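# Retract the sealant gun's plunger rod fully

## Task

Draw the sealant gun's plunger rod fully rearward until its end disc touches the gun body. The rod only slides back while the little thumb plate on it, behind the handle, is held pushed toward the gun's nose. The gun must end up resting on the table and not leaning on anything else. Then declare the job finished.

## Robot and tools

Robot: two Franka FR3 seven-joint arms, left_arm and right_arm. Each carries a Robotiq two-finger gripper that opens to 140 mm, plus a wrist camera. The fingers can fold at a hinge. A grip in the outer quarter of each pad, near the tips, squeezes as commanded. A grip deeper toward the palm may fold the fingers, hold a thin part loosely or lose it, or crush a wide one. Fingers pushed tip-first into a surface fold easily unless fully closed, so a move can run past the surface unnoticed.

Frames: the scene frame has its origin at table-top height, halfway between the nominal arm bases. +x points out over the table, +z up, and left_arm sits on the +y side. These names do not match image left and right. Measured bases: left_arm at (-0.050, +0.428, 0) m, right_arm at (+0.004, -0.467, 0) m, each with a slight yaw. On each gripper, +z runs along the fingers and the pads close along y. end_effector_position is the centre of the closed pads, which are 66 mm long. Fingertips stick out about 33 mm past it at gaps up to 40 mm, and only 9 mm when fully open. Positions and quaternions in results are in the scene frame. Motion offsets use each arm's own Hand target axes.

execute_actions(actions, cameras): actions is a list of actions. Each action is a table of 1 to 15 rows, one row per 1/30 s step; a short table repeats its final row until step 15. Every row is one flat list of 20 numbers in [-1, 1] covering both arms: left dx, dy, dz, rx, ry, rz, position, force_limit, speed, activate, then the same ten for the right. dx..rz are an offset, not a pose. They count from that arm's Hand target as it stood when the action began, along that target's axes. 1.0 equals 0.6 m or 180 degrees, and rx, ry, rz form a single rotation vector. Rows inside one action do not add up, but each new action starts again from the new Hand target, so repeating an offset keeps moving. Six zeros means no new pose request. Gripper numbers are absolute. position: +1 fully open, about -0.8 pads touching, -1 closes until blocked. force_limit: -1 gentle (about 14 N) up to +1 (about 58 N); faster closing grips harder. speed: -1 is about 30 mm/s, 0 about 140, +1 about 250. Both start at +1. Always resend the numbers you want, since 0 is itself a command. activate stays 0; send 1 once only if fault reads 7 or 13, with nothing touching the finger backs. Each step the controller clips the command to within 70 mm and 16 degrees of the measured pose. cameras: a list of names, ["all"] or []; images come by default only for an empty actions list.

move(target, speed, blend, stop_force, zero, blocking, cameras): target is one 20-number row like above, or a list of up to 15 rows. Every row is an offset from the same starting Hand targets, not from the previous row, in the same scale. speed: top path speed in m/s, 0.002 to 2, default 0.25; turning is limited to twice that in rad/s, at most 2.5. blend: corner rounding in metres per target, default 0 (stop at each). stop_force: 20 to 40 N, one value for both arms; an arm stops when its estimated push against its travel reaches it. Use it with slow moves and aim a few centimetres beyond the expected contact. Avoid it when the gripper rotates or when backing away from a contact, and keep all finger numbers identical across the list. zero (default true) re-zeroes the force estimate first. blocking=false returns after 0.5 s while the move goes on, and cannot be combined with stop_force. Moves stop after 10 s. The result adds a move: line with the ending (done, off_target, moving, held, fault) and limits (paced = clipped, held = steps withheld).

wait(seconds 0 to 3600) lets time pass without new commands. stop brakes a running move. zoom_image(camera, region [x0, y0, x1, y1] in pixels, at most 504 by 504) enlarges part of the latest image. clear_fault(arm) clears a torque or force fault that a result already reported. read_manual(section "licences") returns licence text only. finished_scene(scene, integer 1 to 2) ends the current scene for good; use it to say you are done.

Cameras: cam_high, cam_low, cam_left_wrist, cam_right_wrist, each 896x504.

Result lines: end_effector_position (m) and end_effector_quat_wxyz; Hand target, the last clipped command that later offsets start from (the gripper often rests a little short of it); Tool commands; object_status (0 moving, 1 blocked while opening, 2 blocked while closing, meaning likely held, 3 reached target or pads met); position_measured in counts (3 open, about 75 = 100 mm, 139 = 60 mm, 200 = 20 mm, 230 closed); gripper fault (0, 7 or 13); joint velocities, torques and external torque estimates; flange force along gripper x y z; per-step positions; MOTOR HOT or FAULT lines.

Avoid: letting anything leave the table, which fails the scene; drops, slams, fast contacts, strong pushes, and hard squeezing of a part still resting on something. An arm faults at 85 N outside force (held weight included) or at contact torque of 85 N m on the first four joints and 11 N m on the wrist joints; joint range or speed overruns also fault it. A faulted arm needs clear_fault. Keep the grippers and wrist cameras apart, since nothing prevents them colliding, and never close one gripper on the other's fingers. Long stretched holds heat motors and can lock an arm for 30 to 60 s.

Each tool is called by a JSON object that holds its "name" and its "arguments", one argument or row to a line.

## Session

{"name": "execute_actions", "arguments": {
  "actions": []
}}

{"name": "zoom_image", "arguments": {
  "camera": "cam_high",
  "region": [300, 120, 660, 320]
}}

Scene clock: 0.00 s.
left_arm: end_effector_position=(+0.3847, +0.2704, +0.2091) position_measured=3 object_status=3 fault=0 end_effector_quat_wxyz=(+0.244, +0.967, +0.068, -0.024) | right_arm: end_effector_position=(+0.6522, -0.4545, +0.1708) position_measured=3 object_status=3 fault=0 end_effector_quat_wxyz=(+0.009, +0.882, -0.471, +0.010)
Joint positions: left_arm=[-0.157 -0.27 0.049 -2.468 -0.584 2.14 -1.454] | right_arm=[0.07 0.338 -0.023 -1.743 -0.022 2.089 -0.551]
Joint velocities: within noise
Joint torques (N m): no reading
External joint torques (N m): no reading
Flange force (N): no reading
Hand target: left_arm +0.3847, +0.2704, +0.2091; +0.244, +0.967, +0.068, -0.024 | right_arm +0.6522, -0.4545, +0.1708; +0.009, +0.882, -0.471, +0.010
Tool commands: left_gripper/position=+1.0 left_gripper/force_limit=+1.0 left_gripper/speed=+1.0 left_gripper/activate=+0.0 right_gripper/position=+1.0 right_gripper/force_limit=+1.0 right_gripper/speed=+1.0 right_gripper/activate=+0.0

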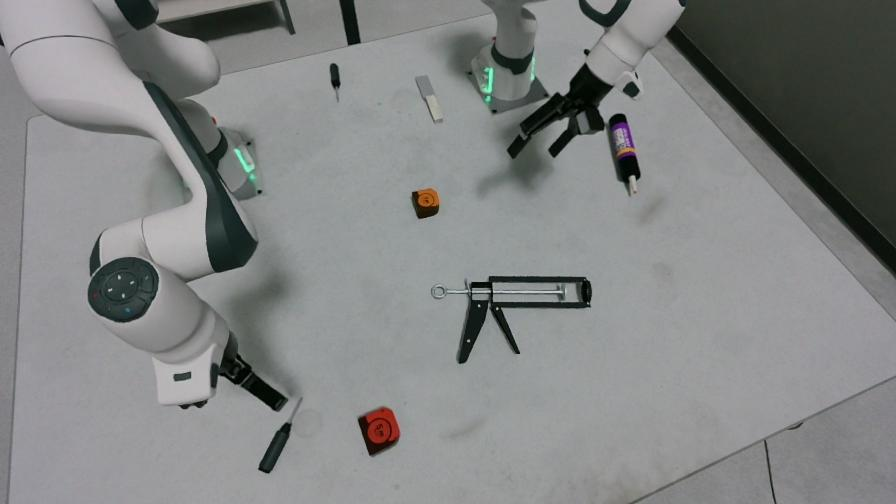

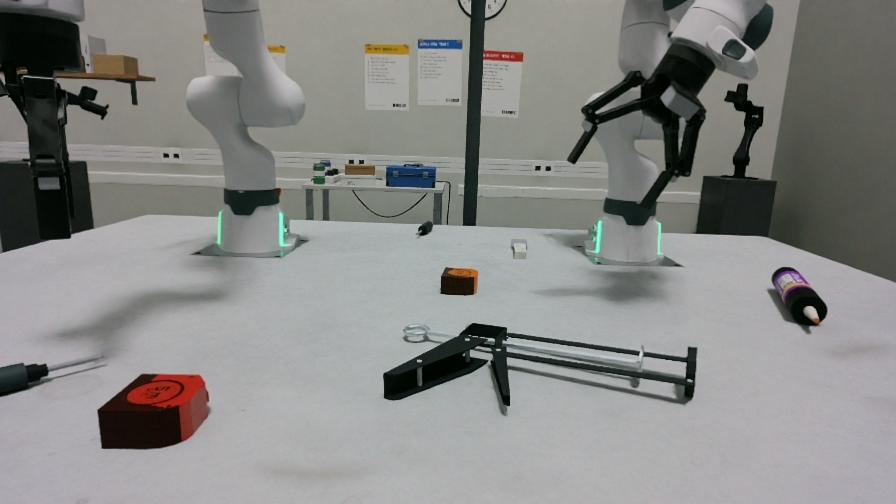

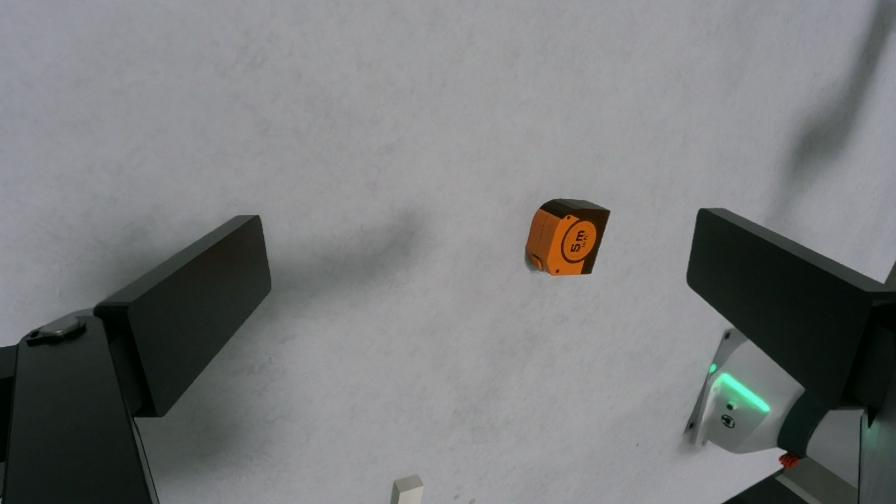

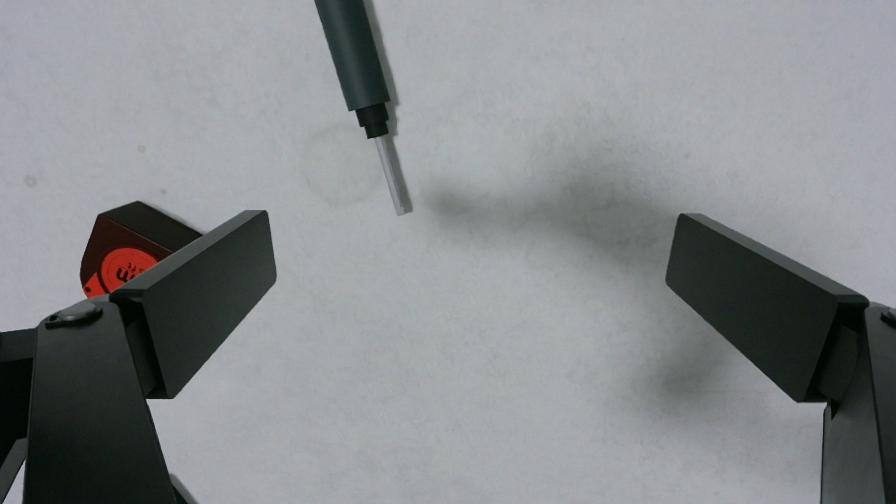

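Scaled by 1.400 from the camera's image (finer frame: 1280x720).

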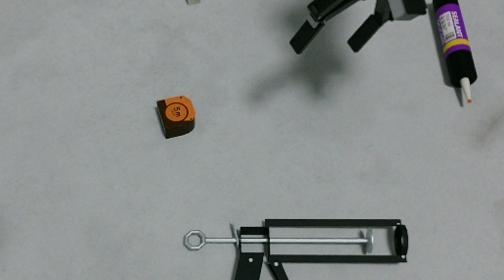

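{"name": "move", "arguments": {
  "target": [0.335,0.185,-0.009,0.1585,-0.0189,0.1784,-1,-0.5,0,0,-0.54,-0.257,-0.05,0,0,0.3256,-1,-0.3,0,0],
  "cameras": ["cam_left_wrist","cam_high","cam_low","cam_right_wrist"],
  "speed": 0.4
}}

Scene clock: 18.60 s.
left_arm: end_effector_position=(+0.5997, +0.1990, +0.2501) position_measured=233 object_status=3 fault=0 end_effector_quat_wxyz=(+0.003, +0.977, -0.212, +0.001) | right_arm: end_effector_position=(+0.6015, -0.0990, +0.1925) position_measured=233 object_status=3 fault=0 end_effector_quat_wxyz=(+0.000, -0.543, +0.840, -0.015)
Joint positions: left_arm=[-0.317 0.433 -0.065 -1.393 0.023 1.828 -1.495] | right_arm=[0.772 0.519 -0.246 -1.423 0.098 1.928 0.928]
Joint velocities: left_arm=[within noise] | right_arm=[0 0.001 0.001 0 0 -0.001 0.006]
Joint torques (N m): left_arm=[-0.45 -46.67 -0.8 24.59 1.15 2.4 0.25] | right_arm=[0.03 -45.14 -4.09 25.46 0.91 2.19 0.24]
External joint torques (N m): left_arm=[-0.59 -0.37 -0.47 -0.17 0.32 -0.24 0.25] | right_arm=[0.23 3.29 -0.61 0.75 0.25 -0.32 0.24]
Flange force (N): left_arm=[-1.7 0.7 -0.3] | right_arm=[-14.5 -9.2 -0.2]
Hand target: left_arm +0.5996, +0.2003, +0.2500; +0.001, +0.977, -0.215, +0.000 | right_arm +0.5997, -0.0988, +0.1910; -0.003, -0.539, +0.842, -0.014
Off the commanded pose: left_arm 0.001 m, 0 deg | right_arm 0.002 m, 1 deg.
move: done; limits=paced

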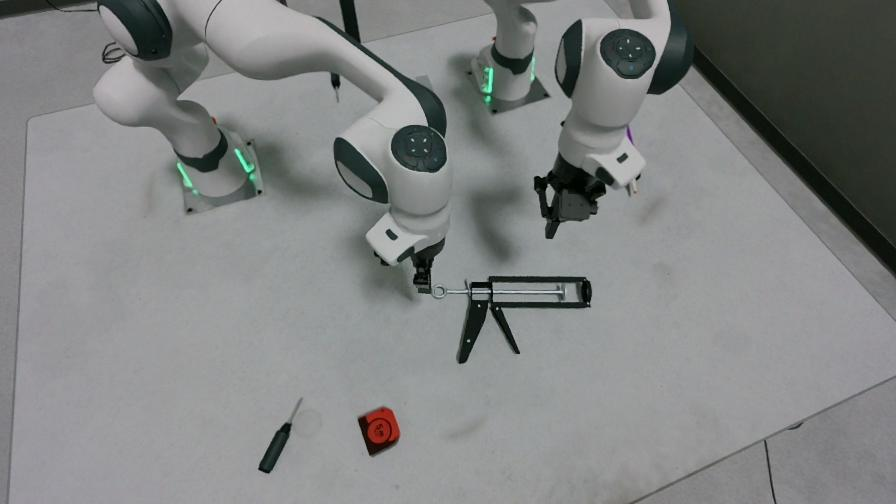

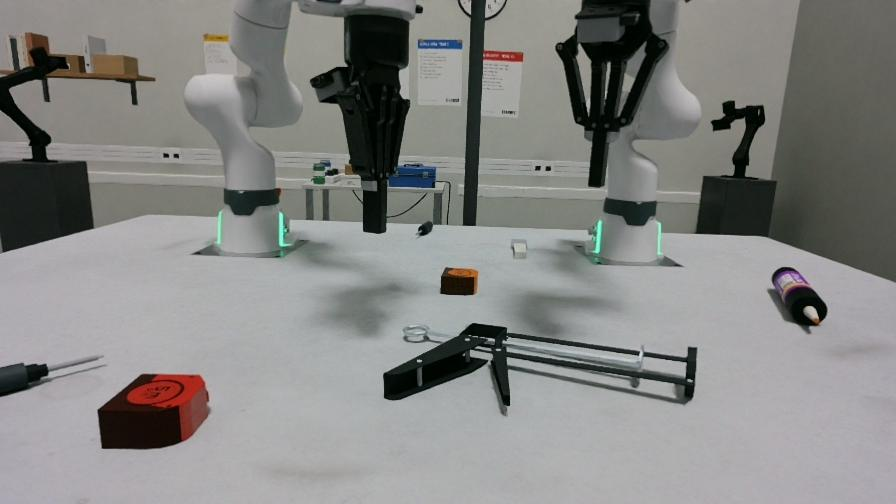

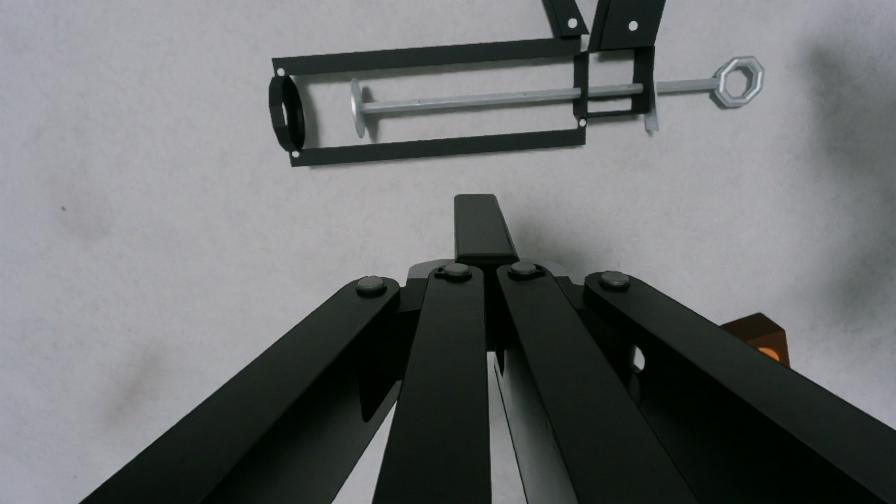

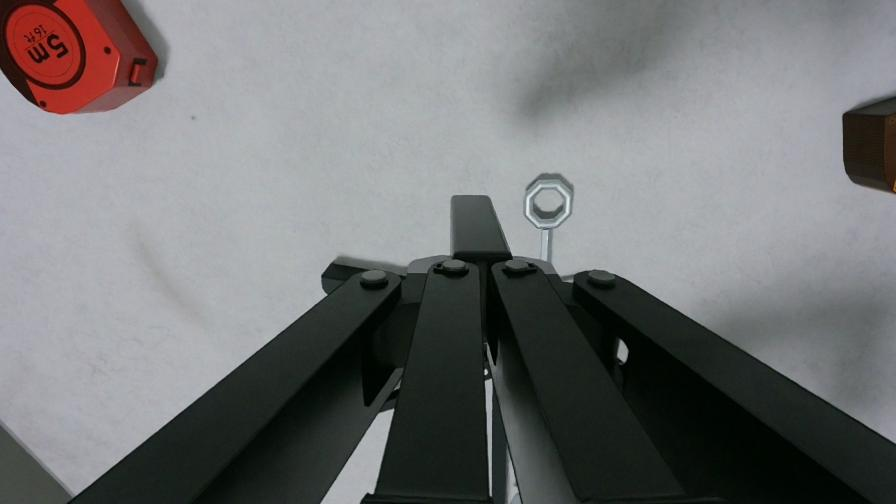

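{"name": "move", "arguments": {
  "target": [0.053,-0.165,0.217,0,0,-0.02,-1,-0.5,0,0,-0.077,0.141,0.167,0,-0.102,-0.018,-1,-0.3,-1,0],
  "cameras": ["cam_left_wrist","cam_low","cam_right_wrist"],
  "speed": 0.25
}}

Scene clock: 33.87 s.
left_arm: end_effector_position=(+0.6679, +0.2763, +0.1180) position_measured=233 object_status=3 fault=0 end_effector_quat_wxyz=(+0.001, +0.983, -0.182, -0.003) | right_arm: end_effector_position=(+0.5428, -0.0238, +0.0893) position_measured=233 object_status=3 fault=0 end_effector_quat_wxyz=(+0.130, -0.555, +0.818, +0.073)
Joint positions: left_arm=[-0.215 0.689 -0.034 -1.319 0.022 2.001 -1.425] | right_arm=[0.759 0.414 -0.086 -1.95 0.323 2.613 0.786]
Joint velocities: left_arm=[within noise] | right_arm=[-0.001 -0.001 0 0 0 0 -0.008]
Joint torques (N m): left_arm=[-0.04 -54 -0.8 24.29 0.82 2.95 0.29] | right_arm=[-0.73 -41.17 -0.87 22.39 0.26 2.96 -0.44]
External joint torques (N m): left_arm=[0.21 -1.65 -0.6 -0.14 0.06 0.33 0.29] | right_arm=[-0.77 2.71 0.04 -0.28 -0.09 -0.03 -0.42]
Flange force (N): left_arm=[-8.4 0.8 -0.7] | right_arm=[-2.2 -4.5 6.2]
Hand target: left_arm +0.6699, +0.2766, +0.1197; +0.001, +0.983, -0.184, +0.000 | right_arm +0.5433, -0.0240, +0.0883; +0.131, -0.558, +0.817, +0.073
Off the commanded pose: left_arm 0.003 m, 0 deg | right_arm 0.001 m, 0 deg.
move: done
Images, in order (width x height): cam_low 896x504, cam_left_wrist 896x504, cam_right_wrist 896x504.

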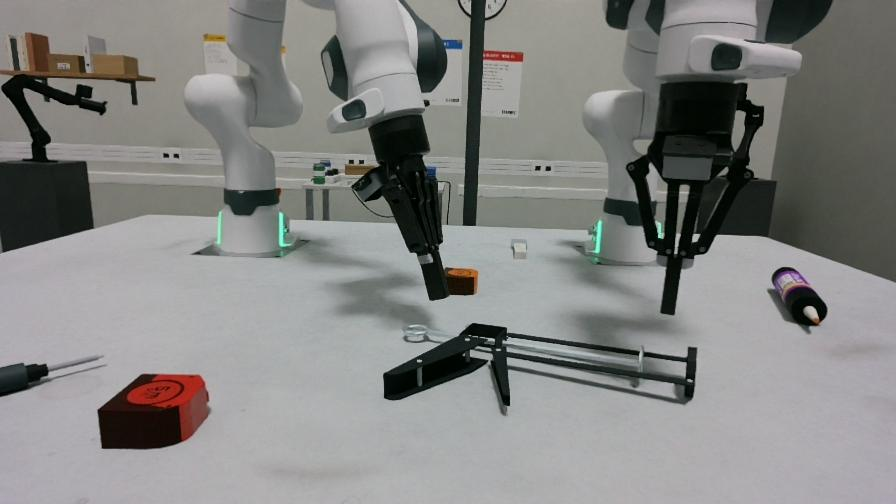

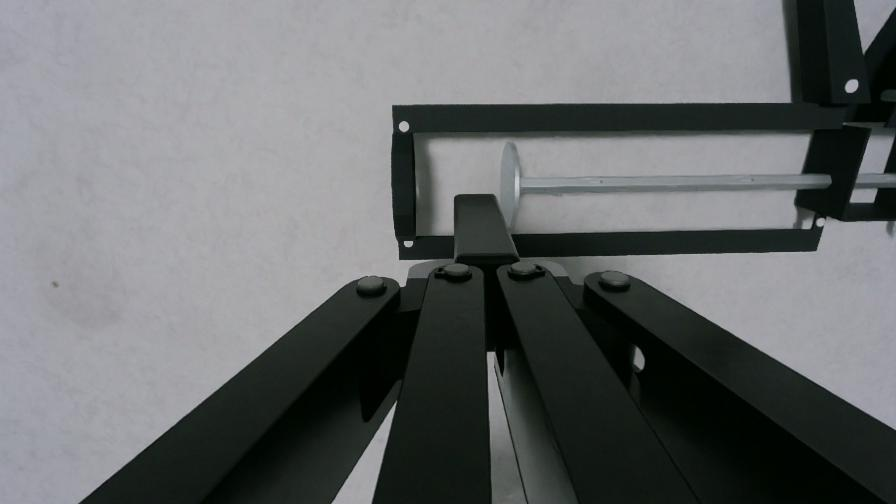

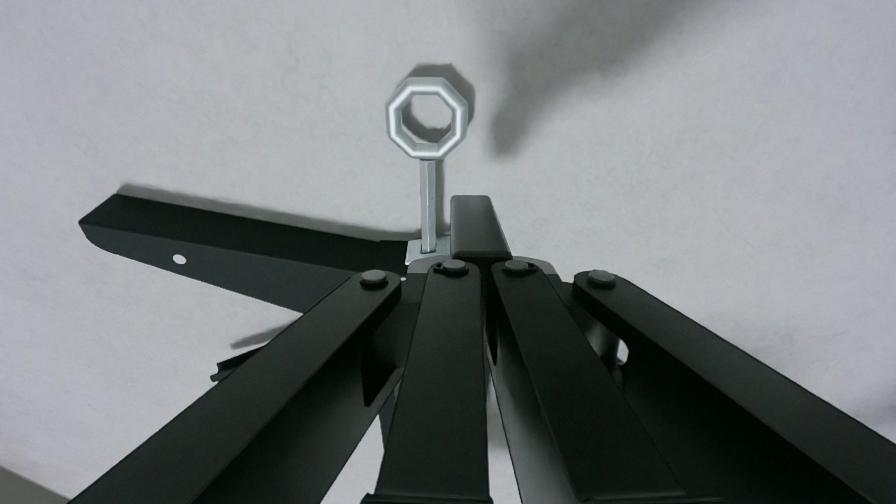

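{"name": "move", "arguments": {
  "target": [0.008,-0.01,0.124,0,0,0,-1,-0.5,0,0,0.009,0,0.074,0,0,0,-1,-0.3,-1,0],
  "cameras": ["cam_left_wrist","cam_low","cam_right_wrist"],
  "speed": 0.06,
  "stop_force": 22
}}

{"name": "zoom_image", "arguments": {
  "camera": "cam_low",
  "region": [380, 260, 720, 430]
}}

Scene clock: 45.53 s.
left_arm: end_effector_position=(+0.6742, +0.2785, +0.0438) position_measured=233 object_status=3 fault=0 end_effector_quat_wxyz=(+0.002, +0.983, -0.182, -0.003) | right_arm: end_effector_position=(+0.5460, -0.0174, +0.0442) position_measured=233 object_status=3 fault=0 end_effector_quat_wxyz=(+0.129, -0.555, +0.818, +0.073)
Joint positions: left_arm=[-0.21 0.795 -0.032 -1.332 0.022 2.121 -1.418] | right_arm=[0.733 0.511 -0.047 -1.926 0.341 2.685 0.766]
Joint torques (N m): left_arm=[-0.16 -55.58 -0.05 23.66 0.77 2.92 0.22] | right_arm=[-0.68 -42.91 -0.47 22.49 0.13 2.95 -0.37]
External joint torques (N m): left_arm=[-0.18 -1.82 -0.06 -0.11 0.05 0.32 0.22] | right_arm=[-0.53 2.87 0.22 0.64 -0.12 -0.04 -0.36]
Flange force (N): left_arm=[-8.4 1.3 -1.9] | right_arm=[-5.2 -6.1 7.9]
Hand target: left_arm +0.6765, +0.2804, +0.0453; +0.001, +0.983, -0.184, +0.000 | right_arm +0.5473, -0.0171, +0.0443; +0.131, -0.558, +0.817, +0.073
Off the commanded pose: left_arm 0.003 m, 0 deg | right_arm 0.001 m, 0 deg.
move: done
Images, in order (width x height): cam_low 896x504, cam_left_wrist 896x504, cam_right_wrist 896x504.

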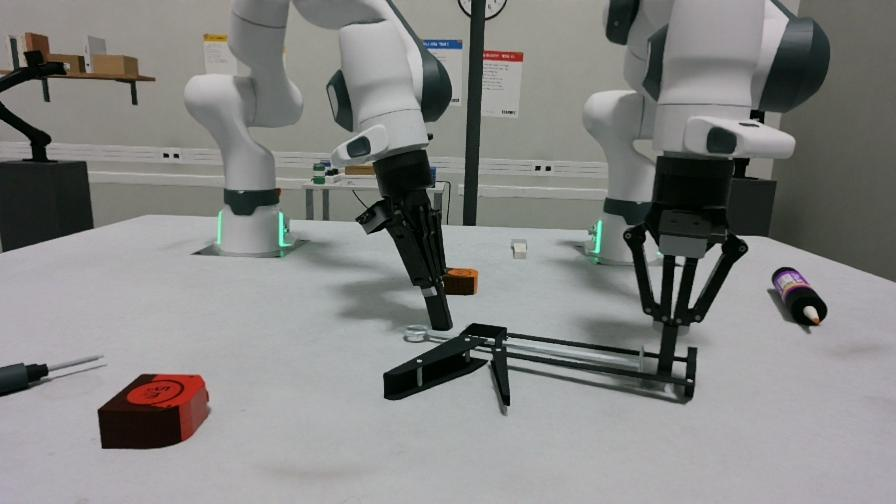

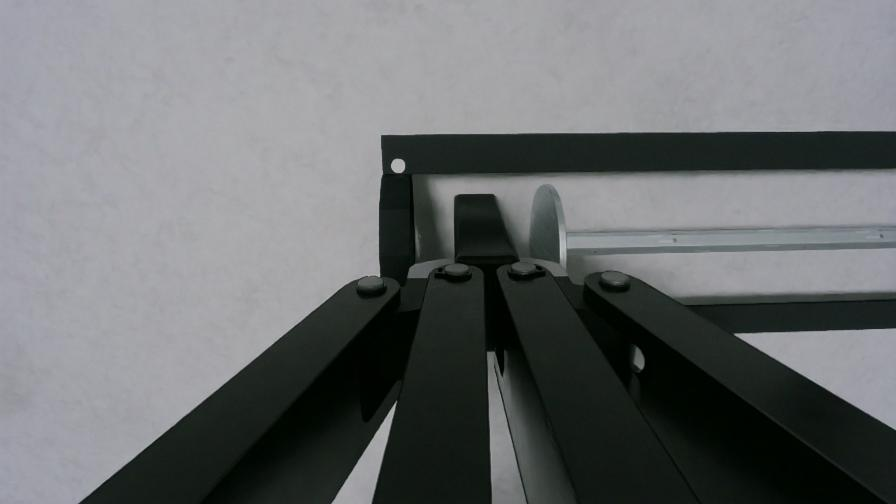

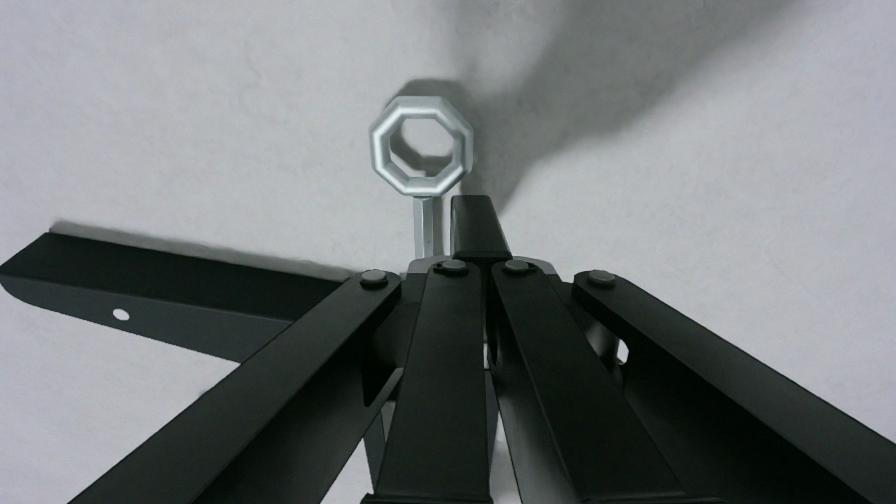

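Scaled by 1.482 from the camera's image (finer frame: 1280x720).

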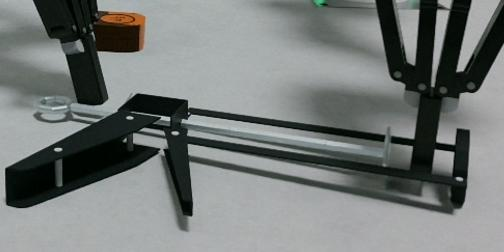

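{"name": "move", "arguments": {
  "target": [
    [0,0,0,0,0,0,-1,-0.5,0,0,-0.066,0.005,0.0115,0,0,0,-1,-0.3,-1,0],
    [0,0.1,0,-0.083,0,0,-1,-0.5,0,0,-0.068,0.005,0.0115,0,0,0,-1,-0.3,-1,0]
  ],
  "cameras": ["cam_left_wrist","cam_low","cam_right_wrist"],
  "speed": 0.08,
  "blend": 0.01
}}

Scene clock: 54.47 s.
left_arm: end_effector_position=(+0.6576, +0.2328, +0.0436) position_measured=233 object_status=3 fault=0 end_effector_quat_wxyz=(+0.124, +0.976, -0.177, -0.022) | right_arm: end_effector_position=(+0.5605, +0.0190, +0.0494) position_measured=233 object_status=3 fault=0 end_effector_quat_wxyz=(+0.130, -0.559, +0.815, +0.071)
Joint positions: left_arm=[-0.056 0.83 -0.217 -1.306 -0.101 2.076 -1.338] | right_arm=[0.785 0.587 -0.079 -1.783 0.322 2.623 0.813]
Joint velocities: left_arm=[0 0.001 0 0 0 0 0.004] | right_arm=[within noise]
Joint torques (N m): left_arm=[-3.52 -55.45 -9.26 23.34 -0.83 1.78 0.16] | right_arm=[1.14 -45.27 -0.73 24.8 0.47 3.41 0.24]
External joint torques (N m): left_arm=[-3.61 -1.39 -5.08 -0.14 -1.3 -0.63 0.13] | right_arm=[1.14 3.07 0.44 2.25 0.12 0.41 0.25]
Flange force (N): left_arm=[-3.1 6.1 -1.7] | right_arm=[-13.7 -6.6 10.6]
Hand target: left_arm +0.6549, +0.2244, +0.0454; +0.129, +0.975, -0.182, -0.024 | right_arm +0.5595, +0.0222, +0.0496; +0.131, -0.558, +0.817, +0.073
Off the commanded pose: left_arm 0.009 m, 1 deg | right_arm 0.003 m, 0 deg.
move: off_target (left_arm)
Images, in order (width x height): cam_low 896x504, cam_left_wrist 896x504, cam_right_wrist 896x504.

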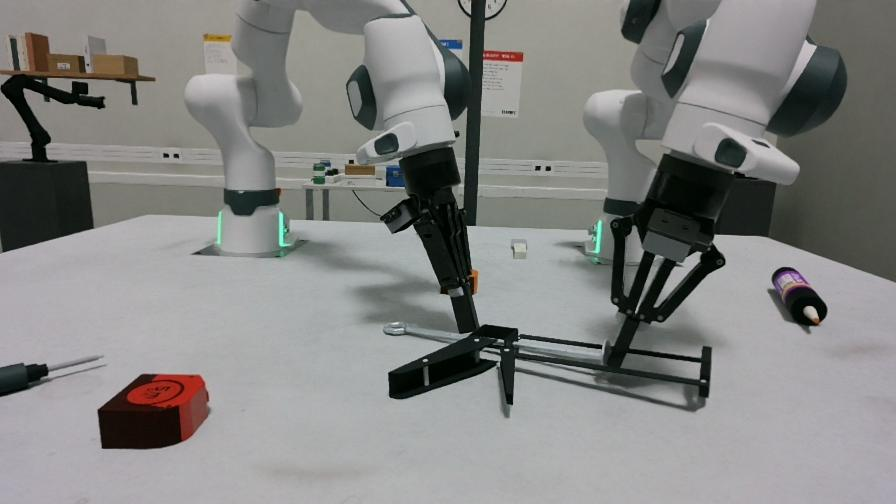

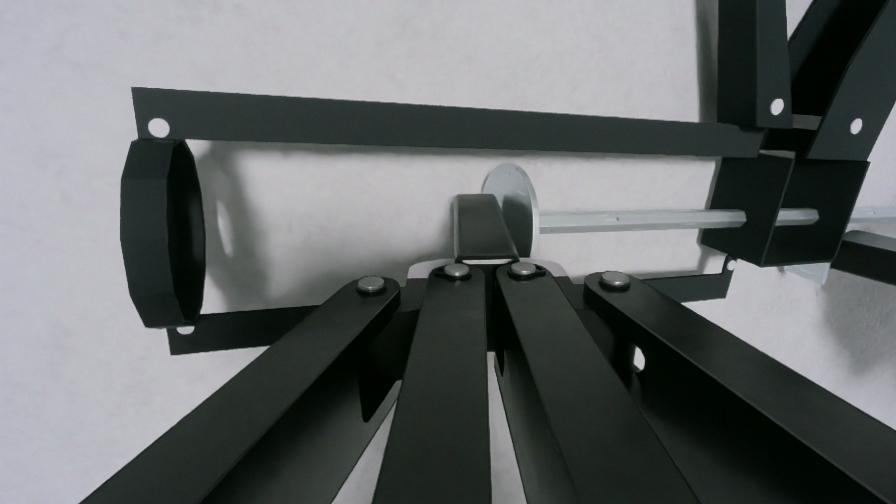

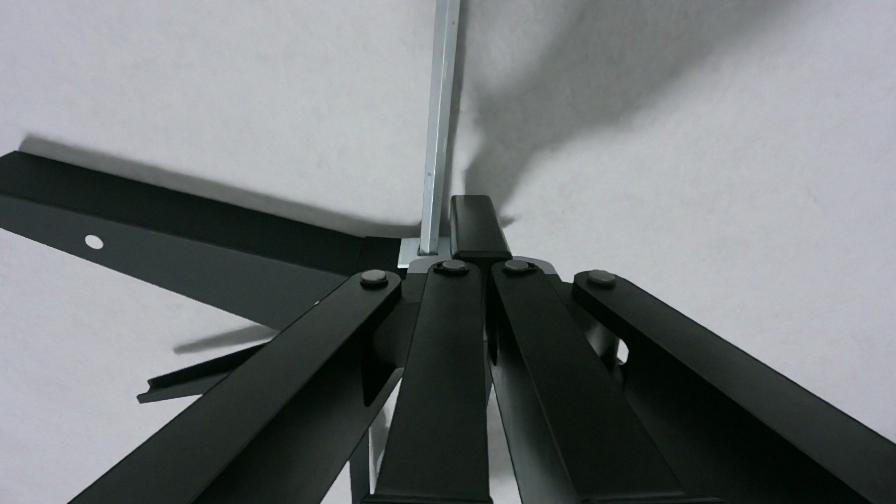

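{"name": "move", "arguments": {
  "target": [0,0.0886,0.024,0,0,0,-1,-0.5,0,0,-0.01,0,0.003,0,0,0,-1,-0.3,-1,0],
  "cameras": ["cam_left_wrist","cam_low","cam_right_wrist"],
  "speed": 0.08
}}

Scene clock: 59.30 s.
left_arm: end_effector_position=(+0.6363, +0.1828, +0.0425) position_measured=233 object_status=3 fault=0 end_effector_quat_wxyz=(+0.124, +0.975, -0.184, -0.025) | right_arm: end_effector_position=(+0.5633, +0.0235, +0.0491) position_measured=233 object_status=3 fault=0 end_effector_quat_wxyz=(+0.130, -0.559, +0.816, +0.071)
Joint positions: left_arm=[-0.116 0.802 -0.228 -1.363 -0.102 2.113 -1.393] | right_arm=[0.792 0.602 -0.085 -1.758 0.322 2.612 0.821]
Joint velocities: left_arm=[0.001 0.002 -0.001 0.001 0.001 0.002 -0.005] | right_arm=[within noise]
Joint torques (N m): left_arm=[-4.04 -55.83 -8.62 22.6 -1.03 2.8 -0.23] | right_arm=[1.64 -45.68 -0.28 25.19 0.55 3.56 0.19]
External joint torques (N m): left_arm=[-3.88 -2.63 -4.07 -0.65 -1.51 0.37 -0.26] | right_arm=[1.85 3.23 1.2 2.46 0.18 0.54 0.2]
Flange force (N): left_arm=[-13.0 8.2 -1.2] | right_arm=[-14.9 -6.3 11.7]
Hand target: left_arm +0.6350, +0.1730, +0.0452; +0.129, +0.975, -0.182, -0.024 | right_arm +0.5618, +0.0280, +0.0497; +0.131, -0.558, +0.817, +0.073
Off the commanded pose: left_arm 0.010 m, 1 deg | right_arm 0.005 m, 0 deg.
move: off_target (left_arm, right_arm)
Images, in order (width x height): cam_low 896x504, cam_left_wrist 896x504, cam_right_wrist 896x504.

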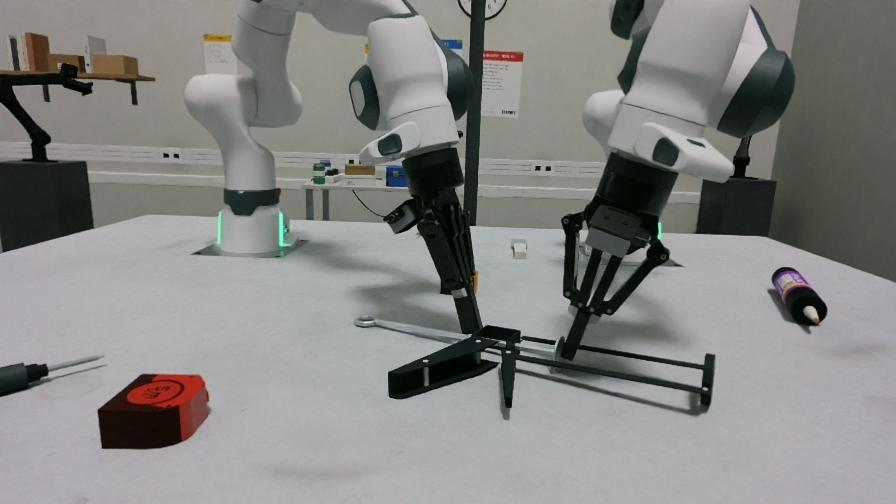

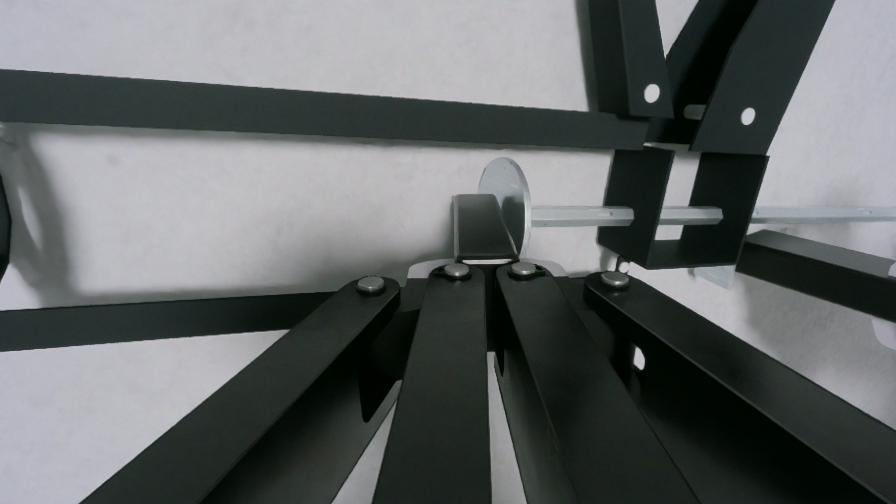

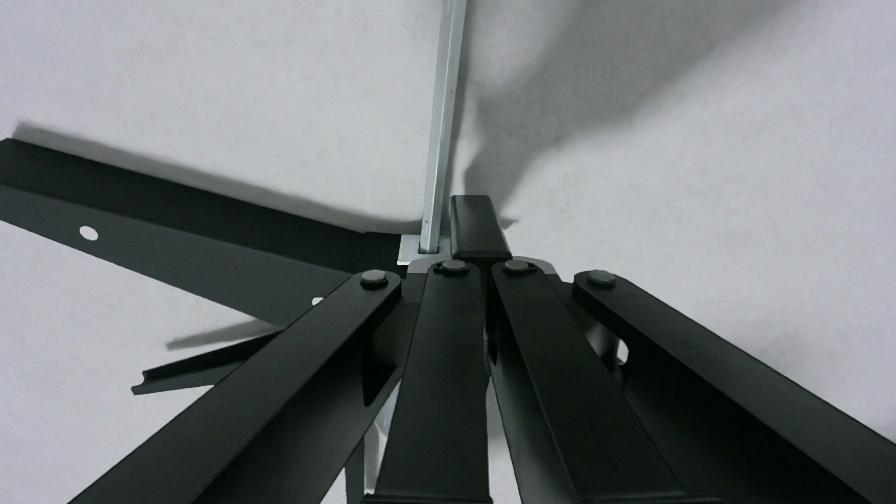

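{"name": "move", "arguments": {
  "target": [0,0.0725,0.018,0,0,0,-1,-0.5,0,0,-0.012,0,0.003,0,0,0,-1,-0.3,-1,0],
  "cameras": ["cam_left_wrist"],
  "speed": 0.07
}}

{"name": "zoom_image", "arguments": {
  "camera": "cam_left_wrist",
  "region": [420, 120, 700, 300]
}}

Scene clock: 62.93 s.
left_arm: end_effector_position=(+0.6215, +0.1439, +0.0427) position_measured=233 object_status=3 fault=0 end_effector_quat_wxyz=(+0.123, +0.975, -0.182, -0.025) | right_arm: end_effector_position=(+0.5680, +0.0306, +0.0510) position_measured=233 object_status=3 fault=0 end_effector_quat_wxyz=(+0.132, -0.558, +0.816, +0.071)
Joint positions: left_arm=[-0.168 0.788 -0.233 -1.39 -0.102 2.142 -1.45] | right_arm=[0.8 0.618 -0.092 -1.727 0.322 2.603 0.829]
Joint velocities: left_arm=[-0.001 0 0.001 -0.001 0 0 -0.005] | right_arm=[within noise]
Joint torques (N m): left_arm=[-5.3 -55.6 -10.05 22.73 -1.21 2.92 -0.22] | right_arm=[1.89 -45.93 -0.16 24.64 0.58 3.13 0.2]
External joint torques (N m): left_arm=[-5.51 -2.83 -5.69 -0.46 -1.72 0.45 -0.24] | right_arm=[1.9 3.41 1.32 1.84 0.2 0.12 0.22]
Flange force (N): left_arm=[-12.1 9.6 -1.1] | right_arm=[-14.0 -5.6 10.9]
Hand target: left_arm +0.6188, +0.1313, +0.0461; +0.129, +0.975, -0.182, -0.024 | right_arm +0.5645, +0.0349, +0.0501; +0.131, -0.558, +0.817, +0.073
Off the commanded pose: left_arm 0.013 m, 1 deg | right_arm 0.006 m, 0 deg.
move: off_target (left_arm, right_arm)

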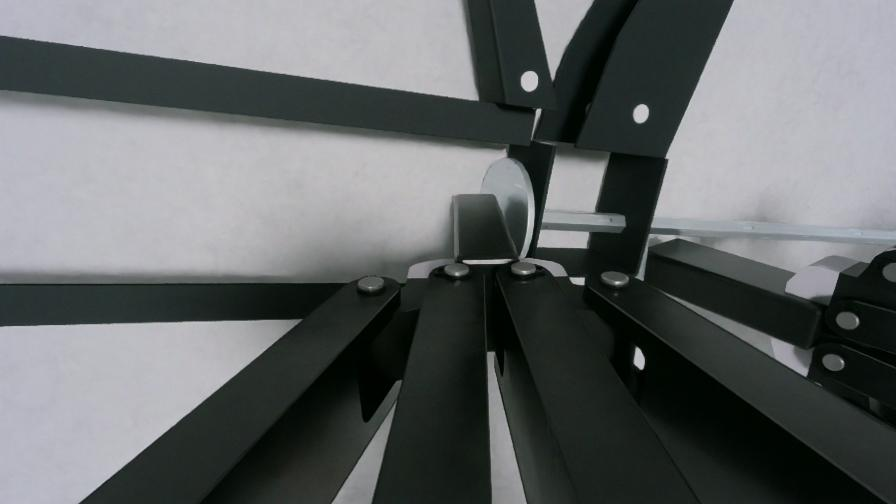

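Scaled by 1.800 from the camera's image (finer frame: 1280x720).

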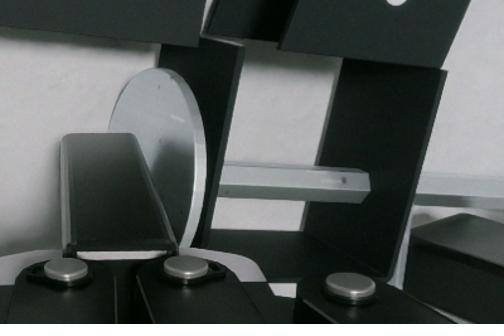

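{"name": "move", "arguments": {
  "target": [0,0.034,0.009,0,0,0,-1,-0.5,0,0,-0.012,0,0.004,0,0,0,-1,-0.3,-1,0],
  "cameras": ["cam_left_wrist"],
  "speed": 0.05
}}

{"name": "zoom_image", "arguments": {
  "camera": "cam_left_wrist",
  "region": [420, 120, 700, 300]
}}

Scene clock: 65.87 s.
left_arm: end_effector_position=(+0.6197, +0.1344, +0.0429) position_measured=233 object_status=3 fault=0 end_effector_quat_wxyz=(+0.121, +0.977, -0.176, -0.022) | right_arm: end_effector_position=(+0.5690, +0.0320, +0.0461) position_measured=233 object_status=3 fault=0 end_effector_quat_wxyz=(+0.125, -0.557, +0.818, +0.070)
Joint positions: left_arm=[-0.184 0.784 -0.232 -1.398 -0.099 2.156 -1.478] | right_arm=[0.806 0.639 -0.101 -1.7 0.322 2.58 0.838]
Joint velocities: left_arm=[-0.001 0.001 0 -0.001 -0.001 0 -0.007] | right_arm=[within noise]
Joint torques (N m): left_arm=[-10.02 -55.2 -14.45 22.14 -2.39 2.5 -0.31] | right_arm=[3.31 -47.44 1.2 27.19 0.92 4.4 0.15]
External joint torques (N m): left_arm=[-10.07 -2.5 -10 -1.03 -2.92 0.01 -0.33] | right_arm=[3.43 2.77 2.96 4.14 0.51 1.37 0.16]
Flange force (N): left_arm=[-12.0 15.4 -0.1] | right_arm=[-19.9 -6.7 14.2]
Hand target: left_arm +0.6112, +0.1116, +0.0462; +0.129, +0.975, -0.182, -0.024 | right_arm +0.5673, +0.0420, +0.0499; +0.131, -0.558, +0.817, +0.073
Off the commanded pose: left_arm 0.025 m, 1 deg | right_arm 0.011 m, 1 deg.
move: off_target (left_arm, right_arm)

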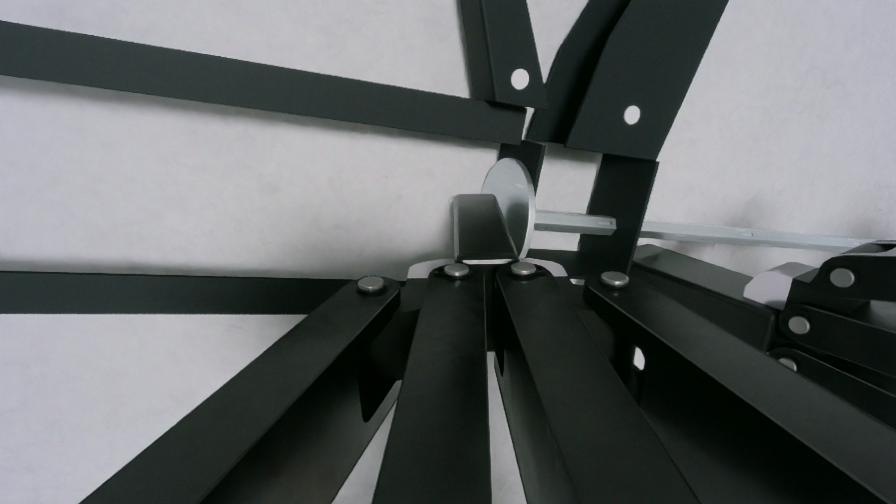

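Scaled by 1.800 from the camera's image (finer frame: 1280x720).

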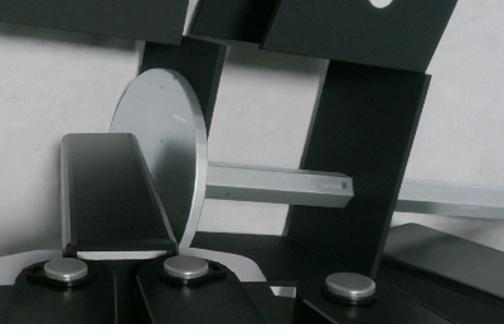

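{"name": "move", "arguments": {
  "target": [0,0.016,0.004,0,0,0,-1,-0.5,0,0,-0.012,0,0.002,0,0,0,-1,-0.3,-1,0],
  "speed": 0.05
}}

{"name": "move", "arguments": {
  "target": [
    [0,-0.055,-0.014,0,0,0,-1,-0.5,0,0,0.075,0.004,-0.028,0,0,0,-1,-0.3,-1,0],
    [0,0.0,-0.214,0,0,0,-1,-0.5,0,0,0.011,0.004,-0.218,0,0,0,-1,-0.3,-1,0]
  ],
  "cameras": ["cam_left_wrist","cam_high","cam_low","cam_right_wrist"],
  "speed": 0.12
}}

{"name": "zoom_image", "arguments": {
  "camera": "cam_high",
  "region": [350, 230, 630, 390]
}}

Scene clock: 70.47 s.
left_arm: end_effector_position=(+0.6207, +0.1343, +0.0431) position_measured=233 object_status=3 fault=0 end_effector_quat_wxyz=(+0.117, +0.978, -0.173, -0.020) | right_arm: end_effector_position=(+0.5697, +0.0332, +0.0430) position_measured=233 object_status=3 fault=0 end_effector_quat_wxyz=(+0.118, -0.556, +0.820, +0.069)
Joint positions: left_arm=[-0.187 0.782 -0.231 -1.401 -0.091 2.162 -1.492] | right_arm=[0.812 0.655 -0.109 -1.674 0.32 2.556 0.846]
Joint velocities: left_arm=[0 0 0 -0.002 0 0.001 -0.006] | right_arm=[within noise]
Joint torques (N m): left_arm=[-13.31 -54.7 -18.38 21.63 -3.48 2.36 -0.33] | right_arm=[4.54 -48.49 2.33 29.57 1.31 5.67 0.21]
External joint torques (N m): left_arm=[-13.36 -1.88 -13.95 -1.61 -4.01 -0.16 -0.36] | right_arm=[4.68 1.94 4.27 6.61 0.88 2.69 0.22]
Flange force (N): left_arm=[-12.4 19.7 1.3] | right_arm=[-26.4 -8.3 17.0]
Hand target: left_arm +0.6076, +0.1024, +0.0463; +0.129, +0.975, -0.182, -0.024 | right_arm +0.5699, +0.0487, +0.0509; +0.131, -0.558, +0.817, +0.073
Off the commanded pose: left_arm 0.035 m, 2 deg | right_arm 0.017 m, 2 deg.
move: off_target (left_arm, right_arm)

Scene clock: 73.30 s.
left_arm: end_effector_position=(+0.6206, +0.1344, +0.1701) position_measured=233 object_status=3 fault=0 end_effector_quat_wxyz=(+0.127, +0.974, -0.185, -0.022) | right_arm: end_effector_position=(+0.5494, +0.0100, +0.1759) position_measured=233 object_status=3 fault=0 end_effector_quat_wxyz=(+0.135, -0.560, +0.814, +0.073)
Joint positions: left_arm=[-0.155 0.657 -0.268 -1.286 -0.102 1.919 -1.499] | right_arm=[0.829 0.358 -0.141 -1.801 0.262 2.423 0.876]
Joint velocities: left_arm=[-0.001 0 -0.001 0.001 0 -0.004 -0.003] | right_arm=[0 0 -0.001 0 0 -0.003 0.006]
Joint torques (N m): left_arm=[-0.42 -51.77 -4.96 24.12 0.17 2.24 -0.06] | right_arm=[0.2 -40.97 -2.38 25.01 0.36 2.66 0.24]
External joint torques (N m): left_arm=[-0.42 -0.71 -0.56 -0.17 -0.23 -0.26 -0.08] | right_arm=[0.31 2.94 -0.91 0.51 -0.23 -0.39 0.25]
Flange force (N): left_arm=[-3.3 1.0 -0.6] | right_arm=[-9.1 -5.1 4.6]
Hand target: left_arm +0.6196, +0.1334, +0.1703; +0.129, +0.975, -0.182, -0.024 | right_arm +0.5480, +0.0091, +0.1738; +0.131, -0.558, +0.817, +0.073
Off the commanded pose: left_arm 0.001 m, 0 deg | right_arm 0.003 m, 1 deg.
move: done

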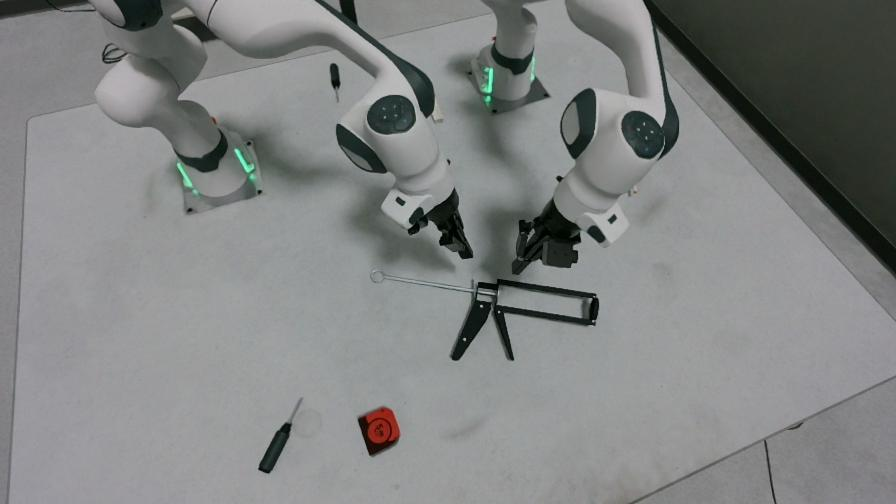

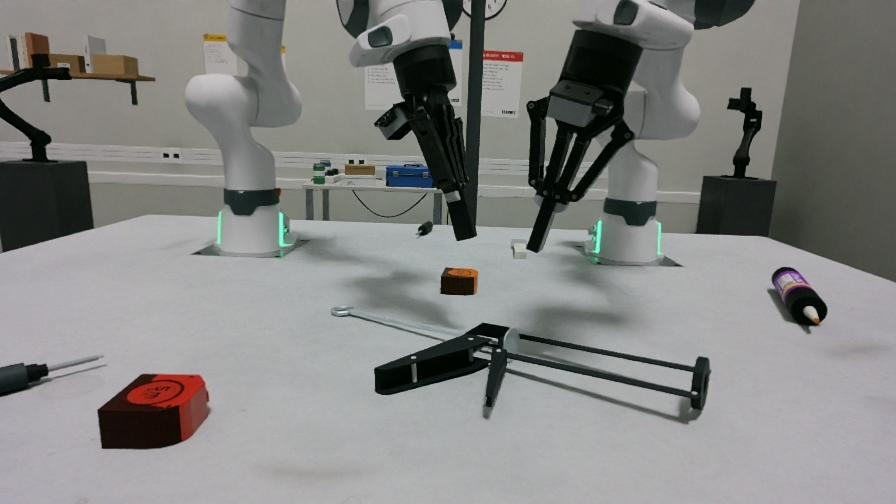

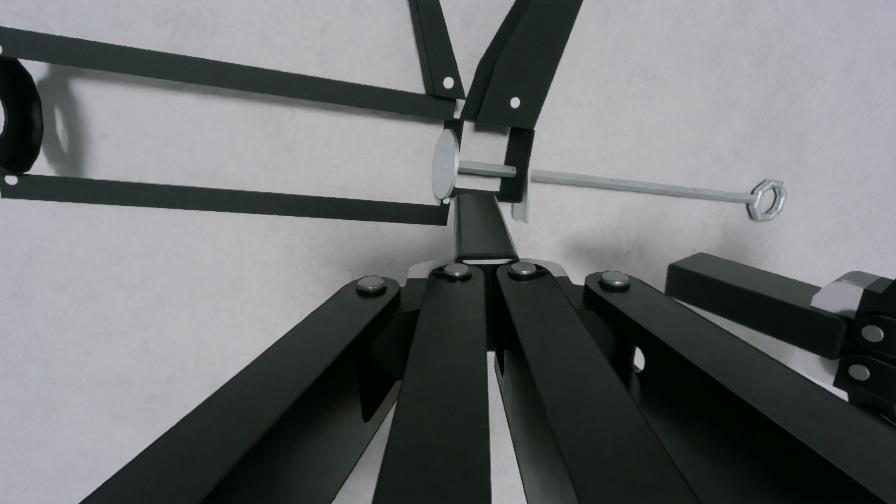

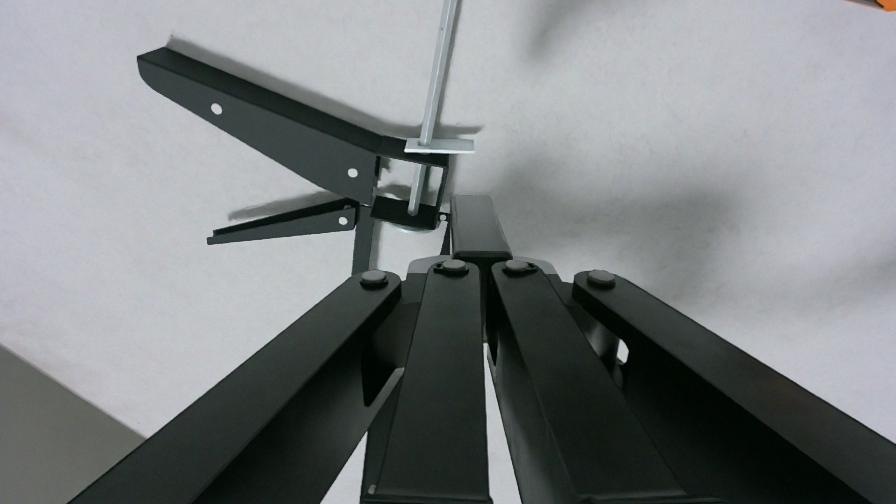

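Scaled by 1.800 from the camera's image (finer frame: 1280x720).

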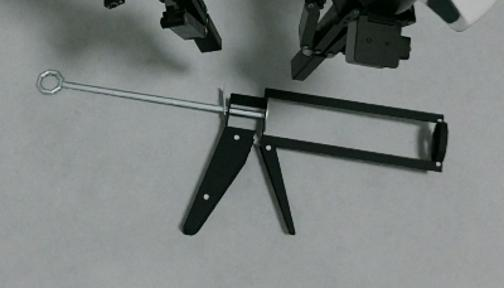

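Disc is against the housing, as in scene 1.

{"name": "finished_scene", "arguments": {
  "scene": 2
}}

The scene is finished: the task was done.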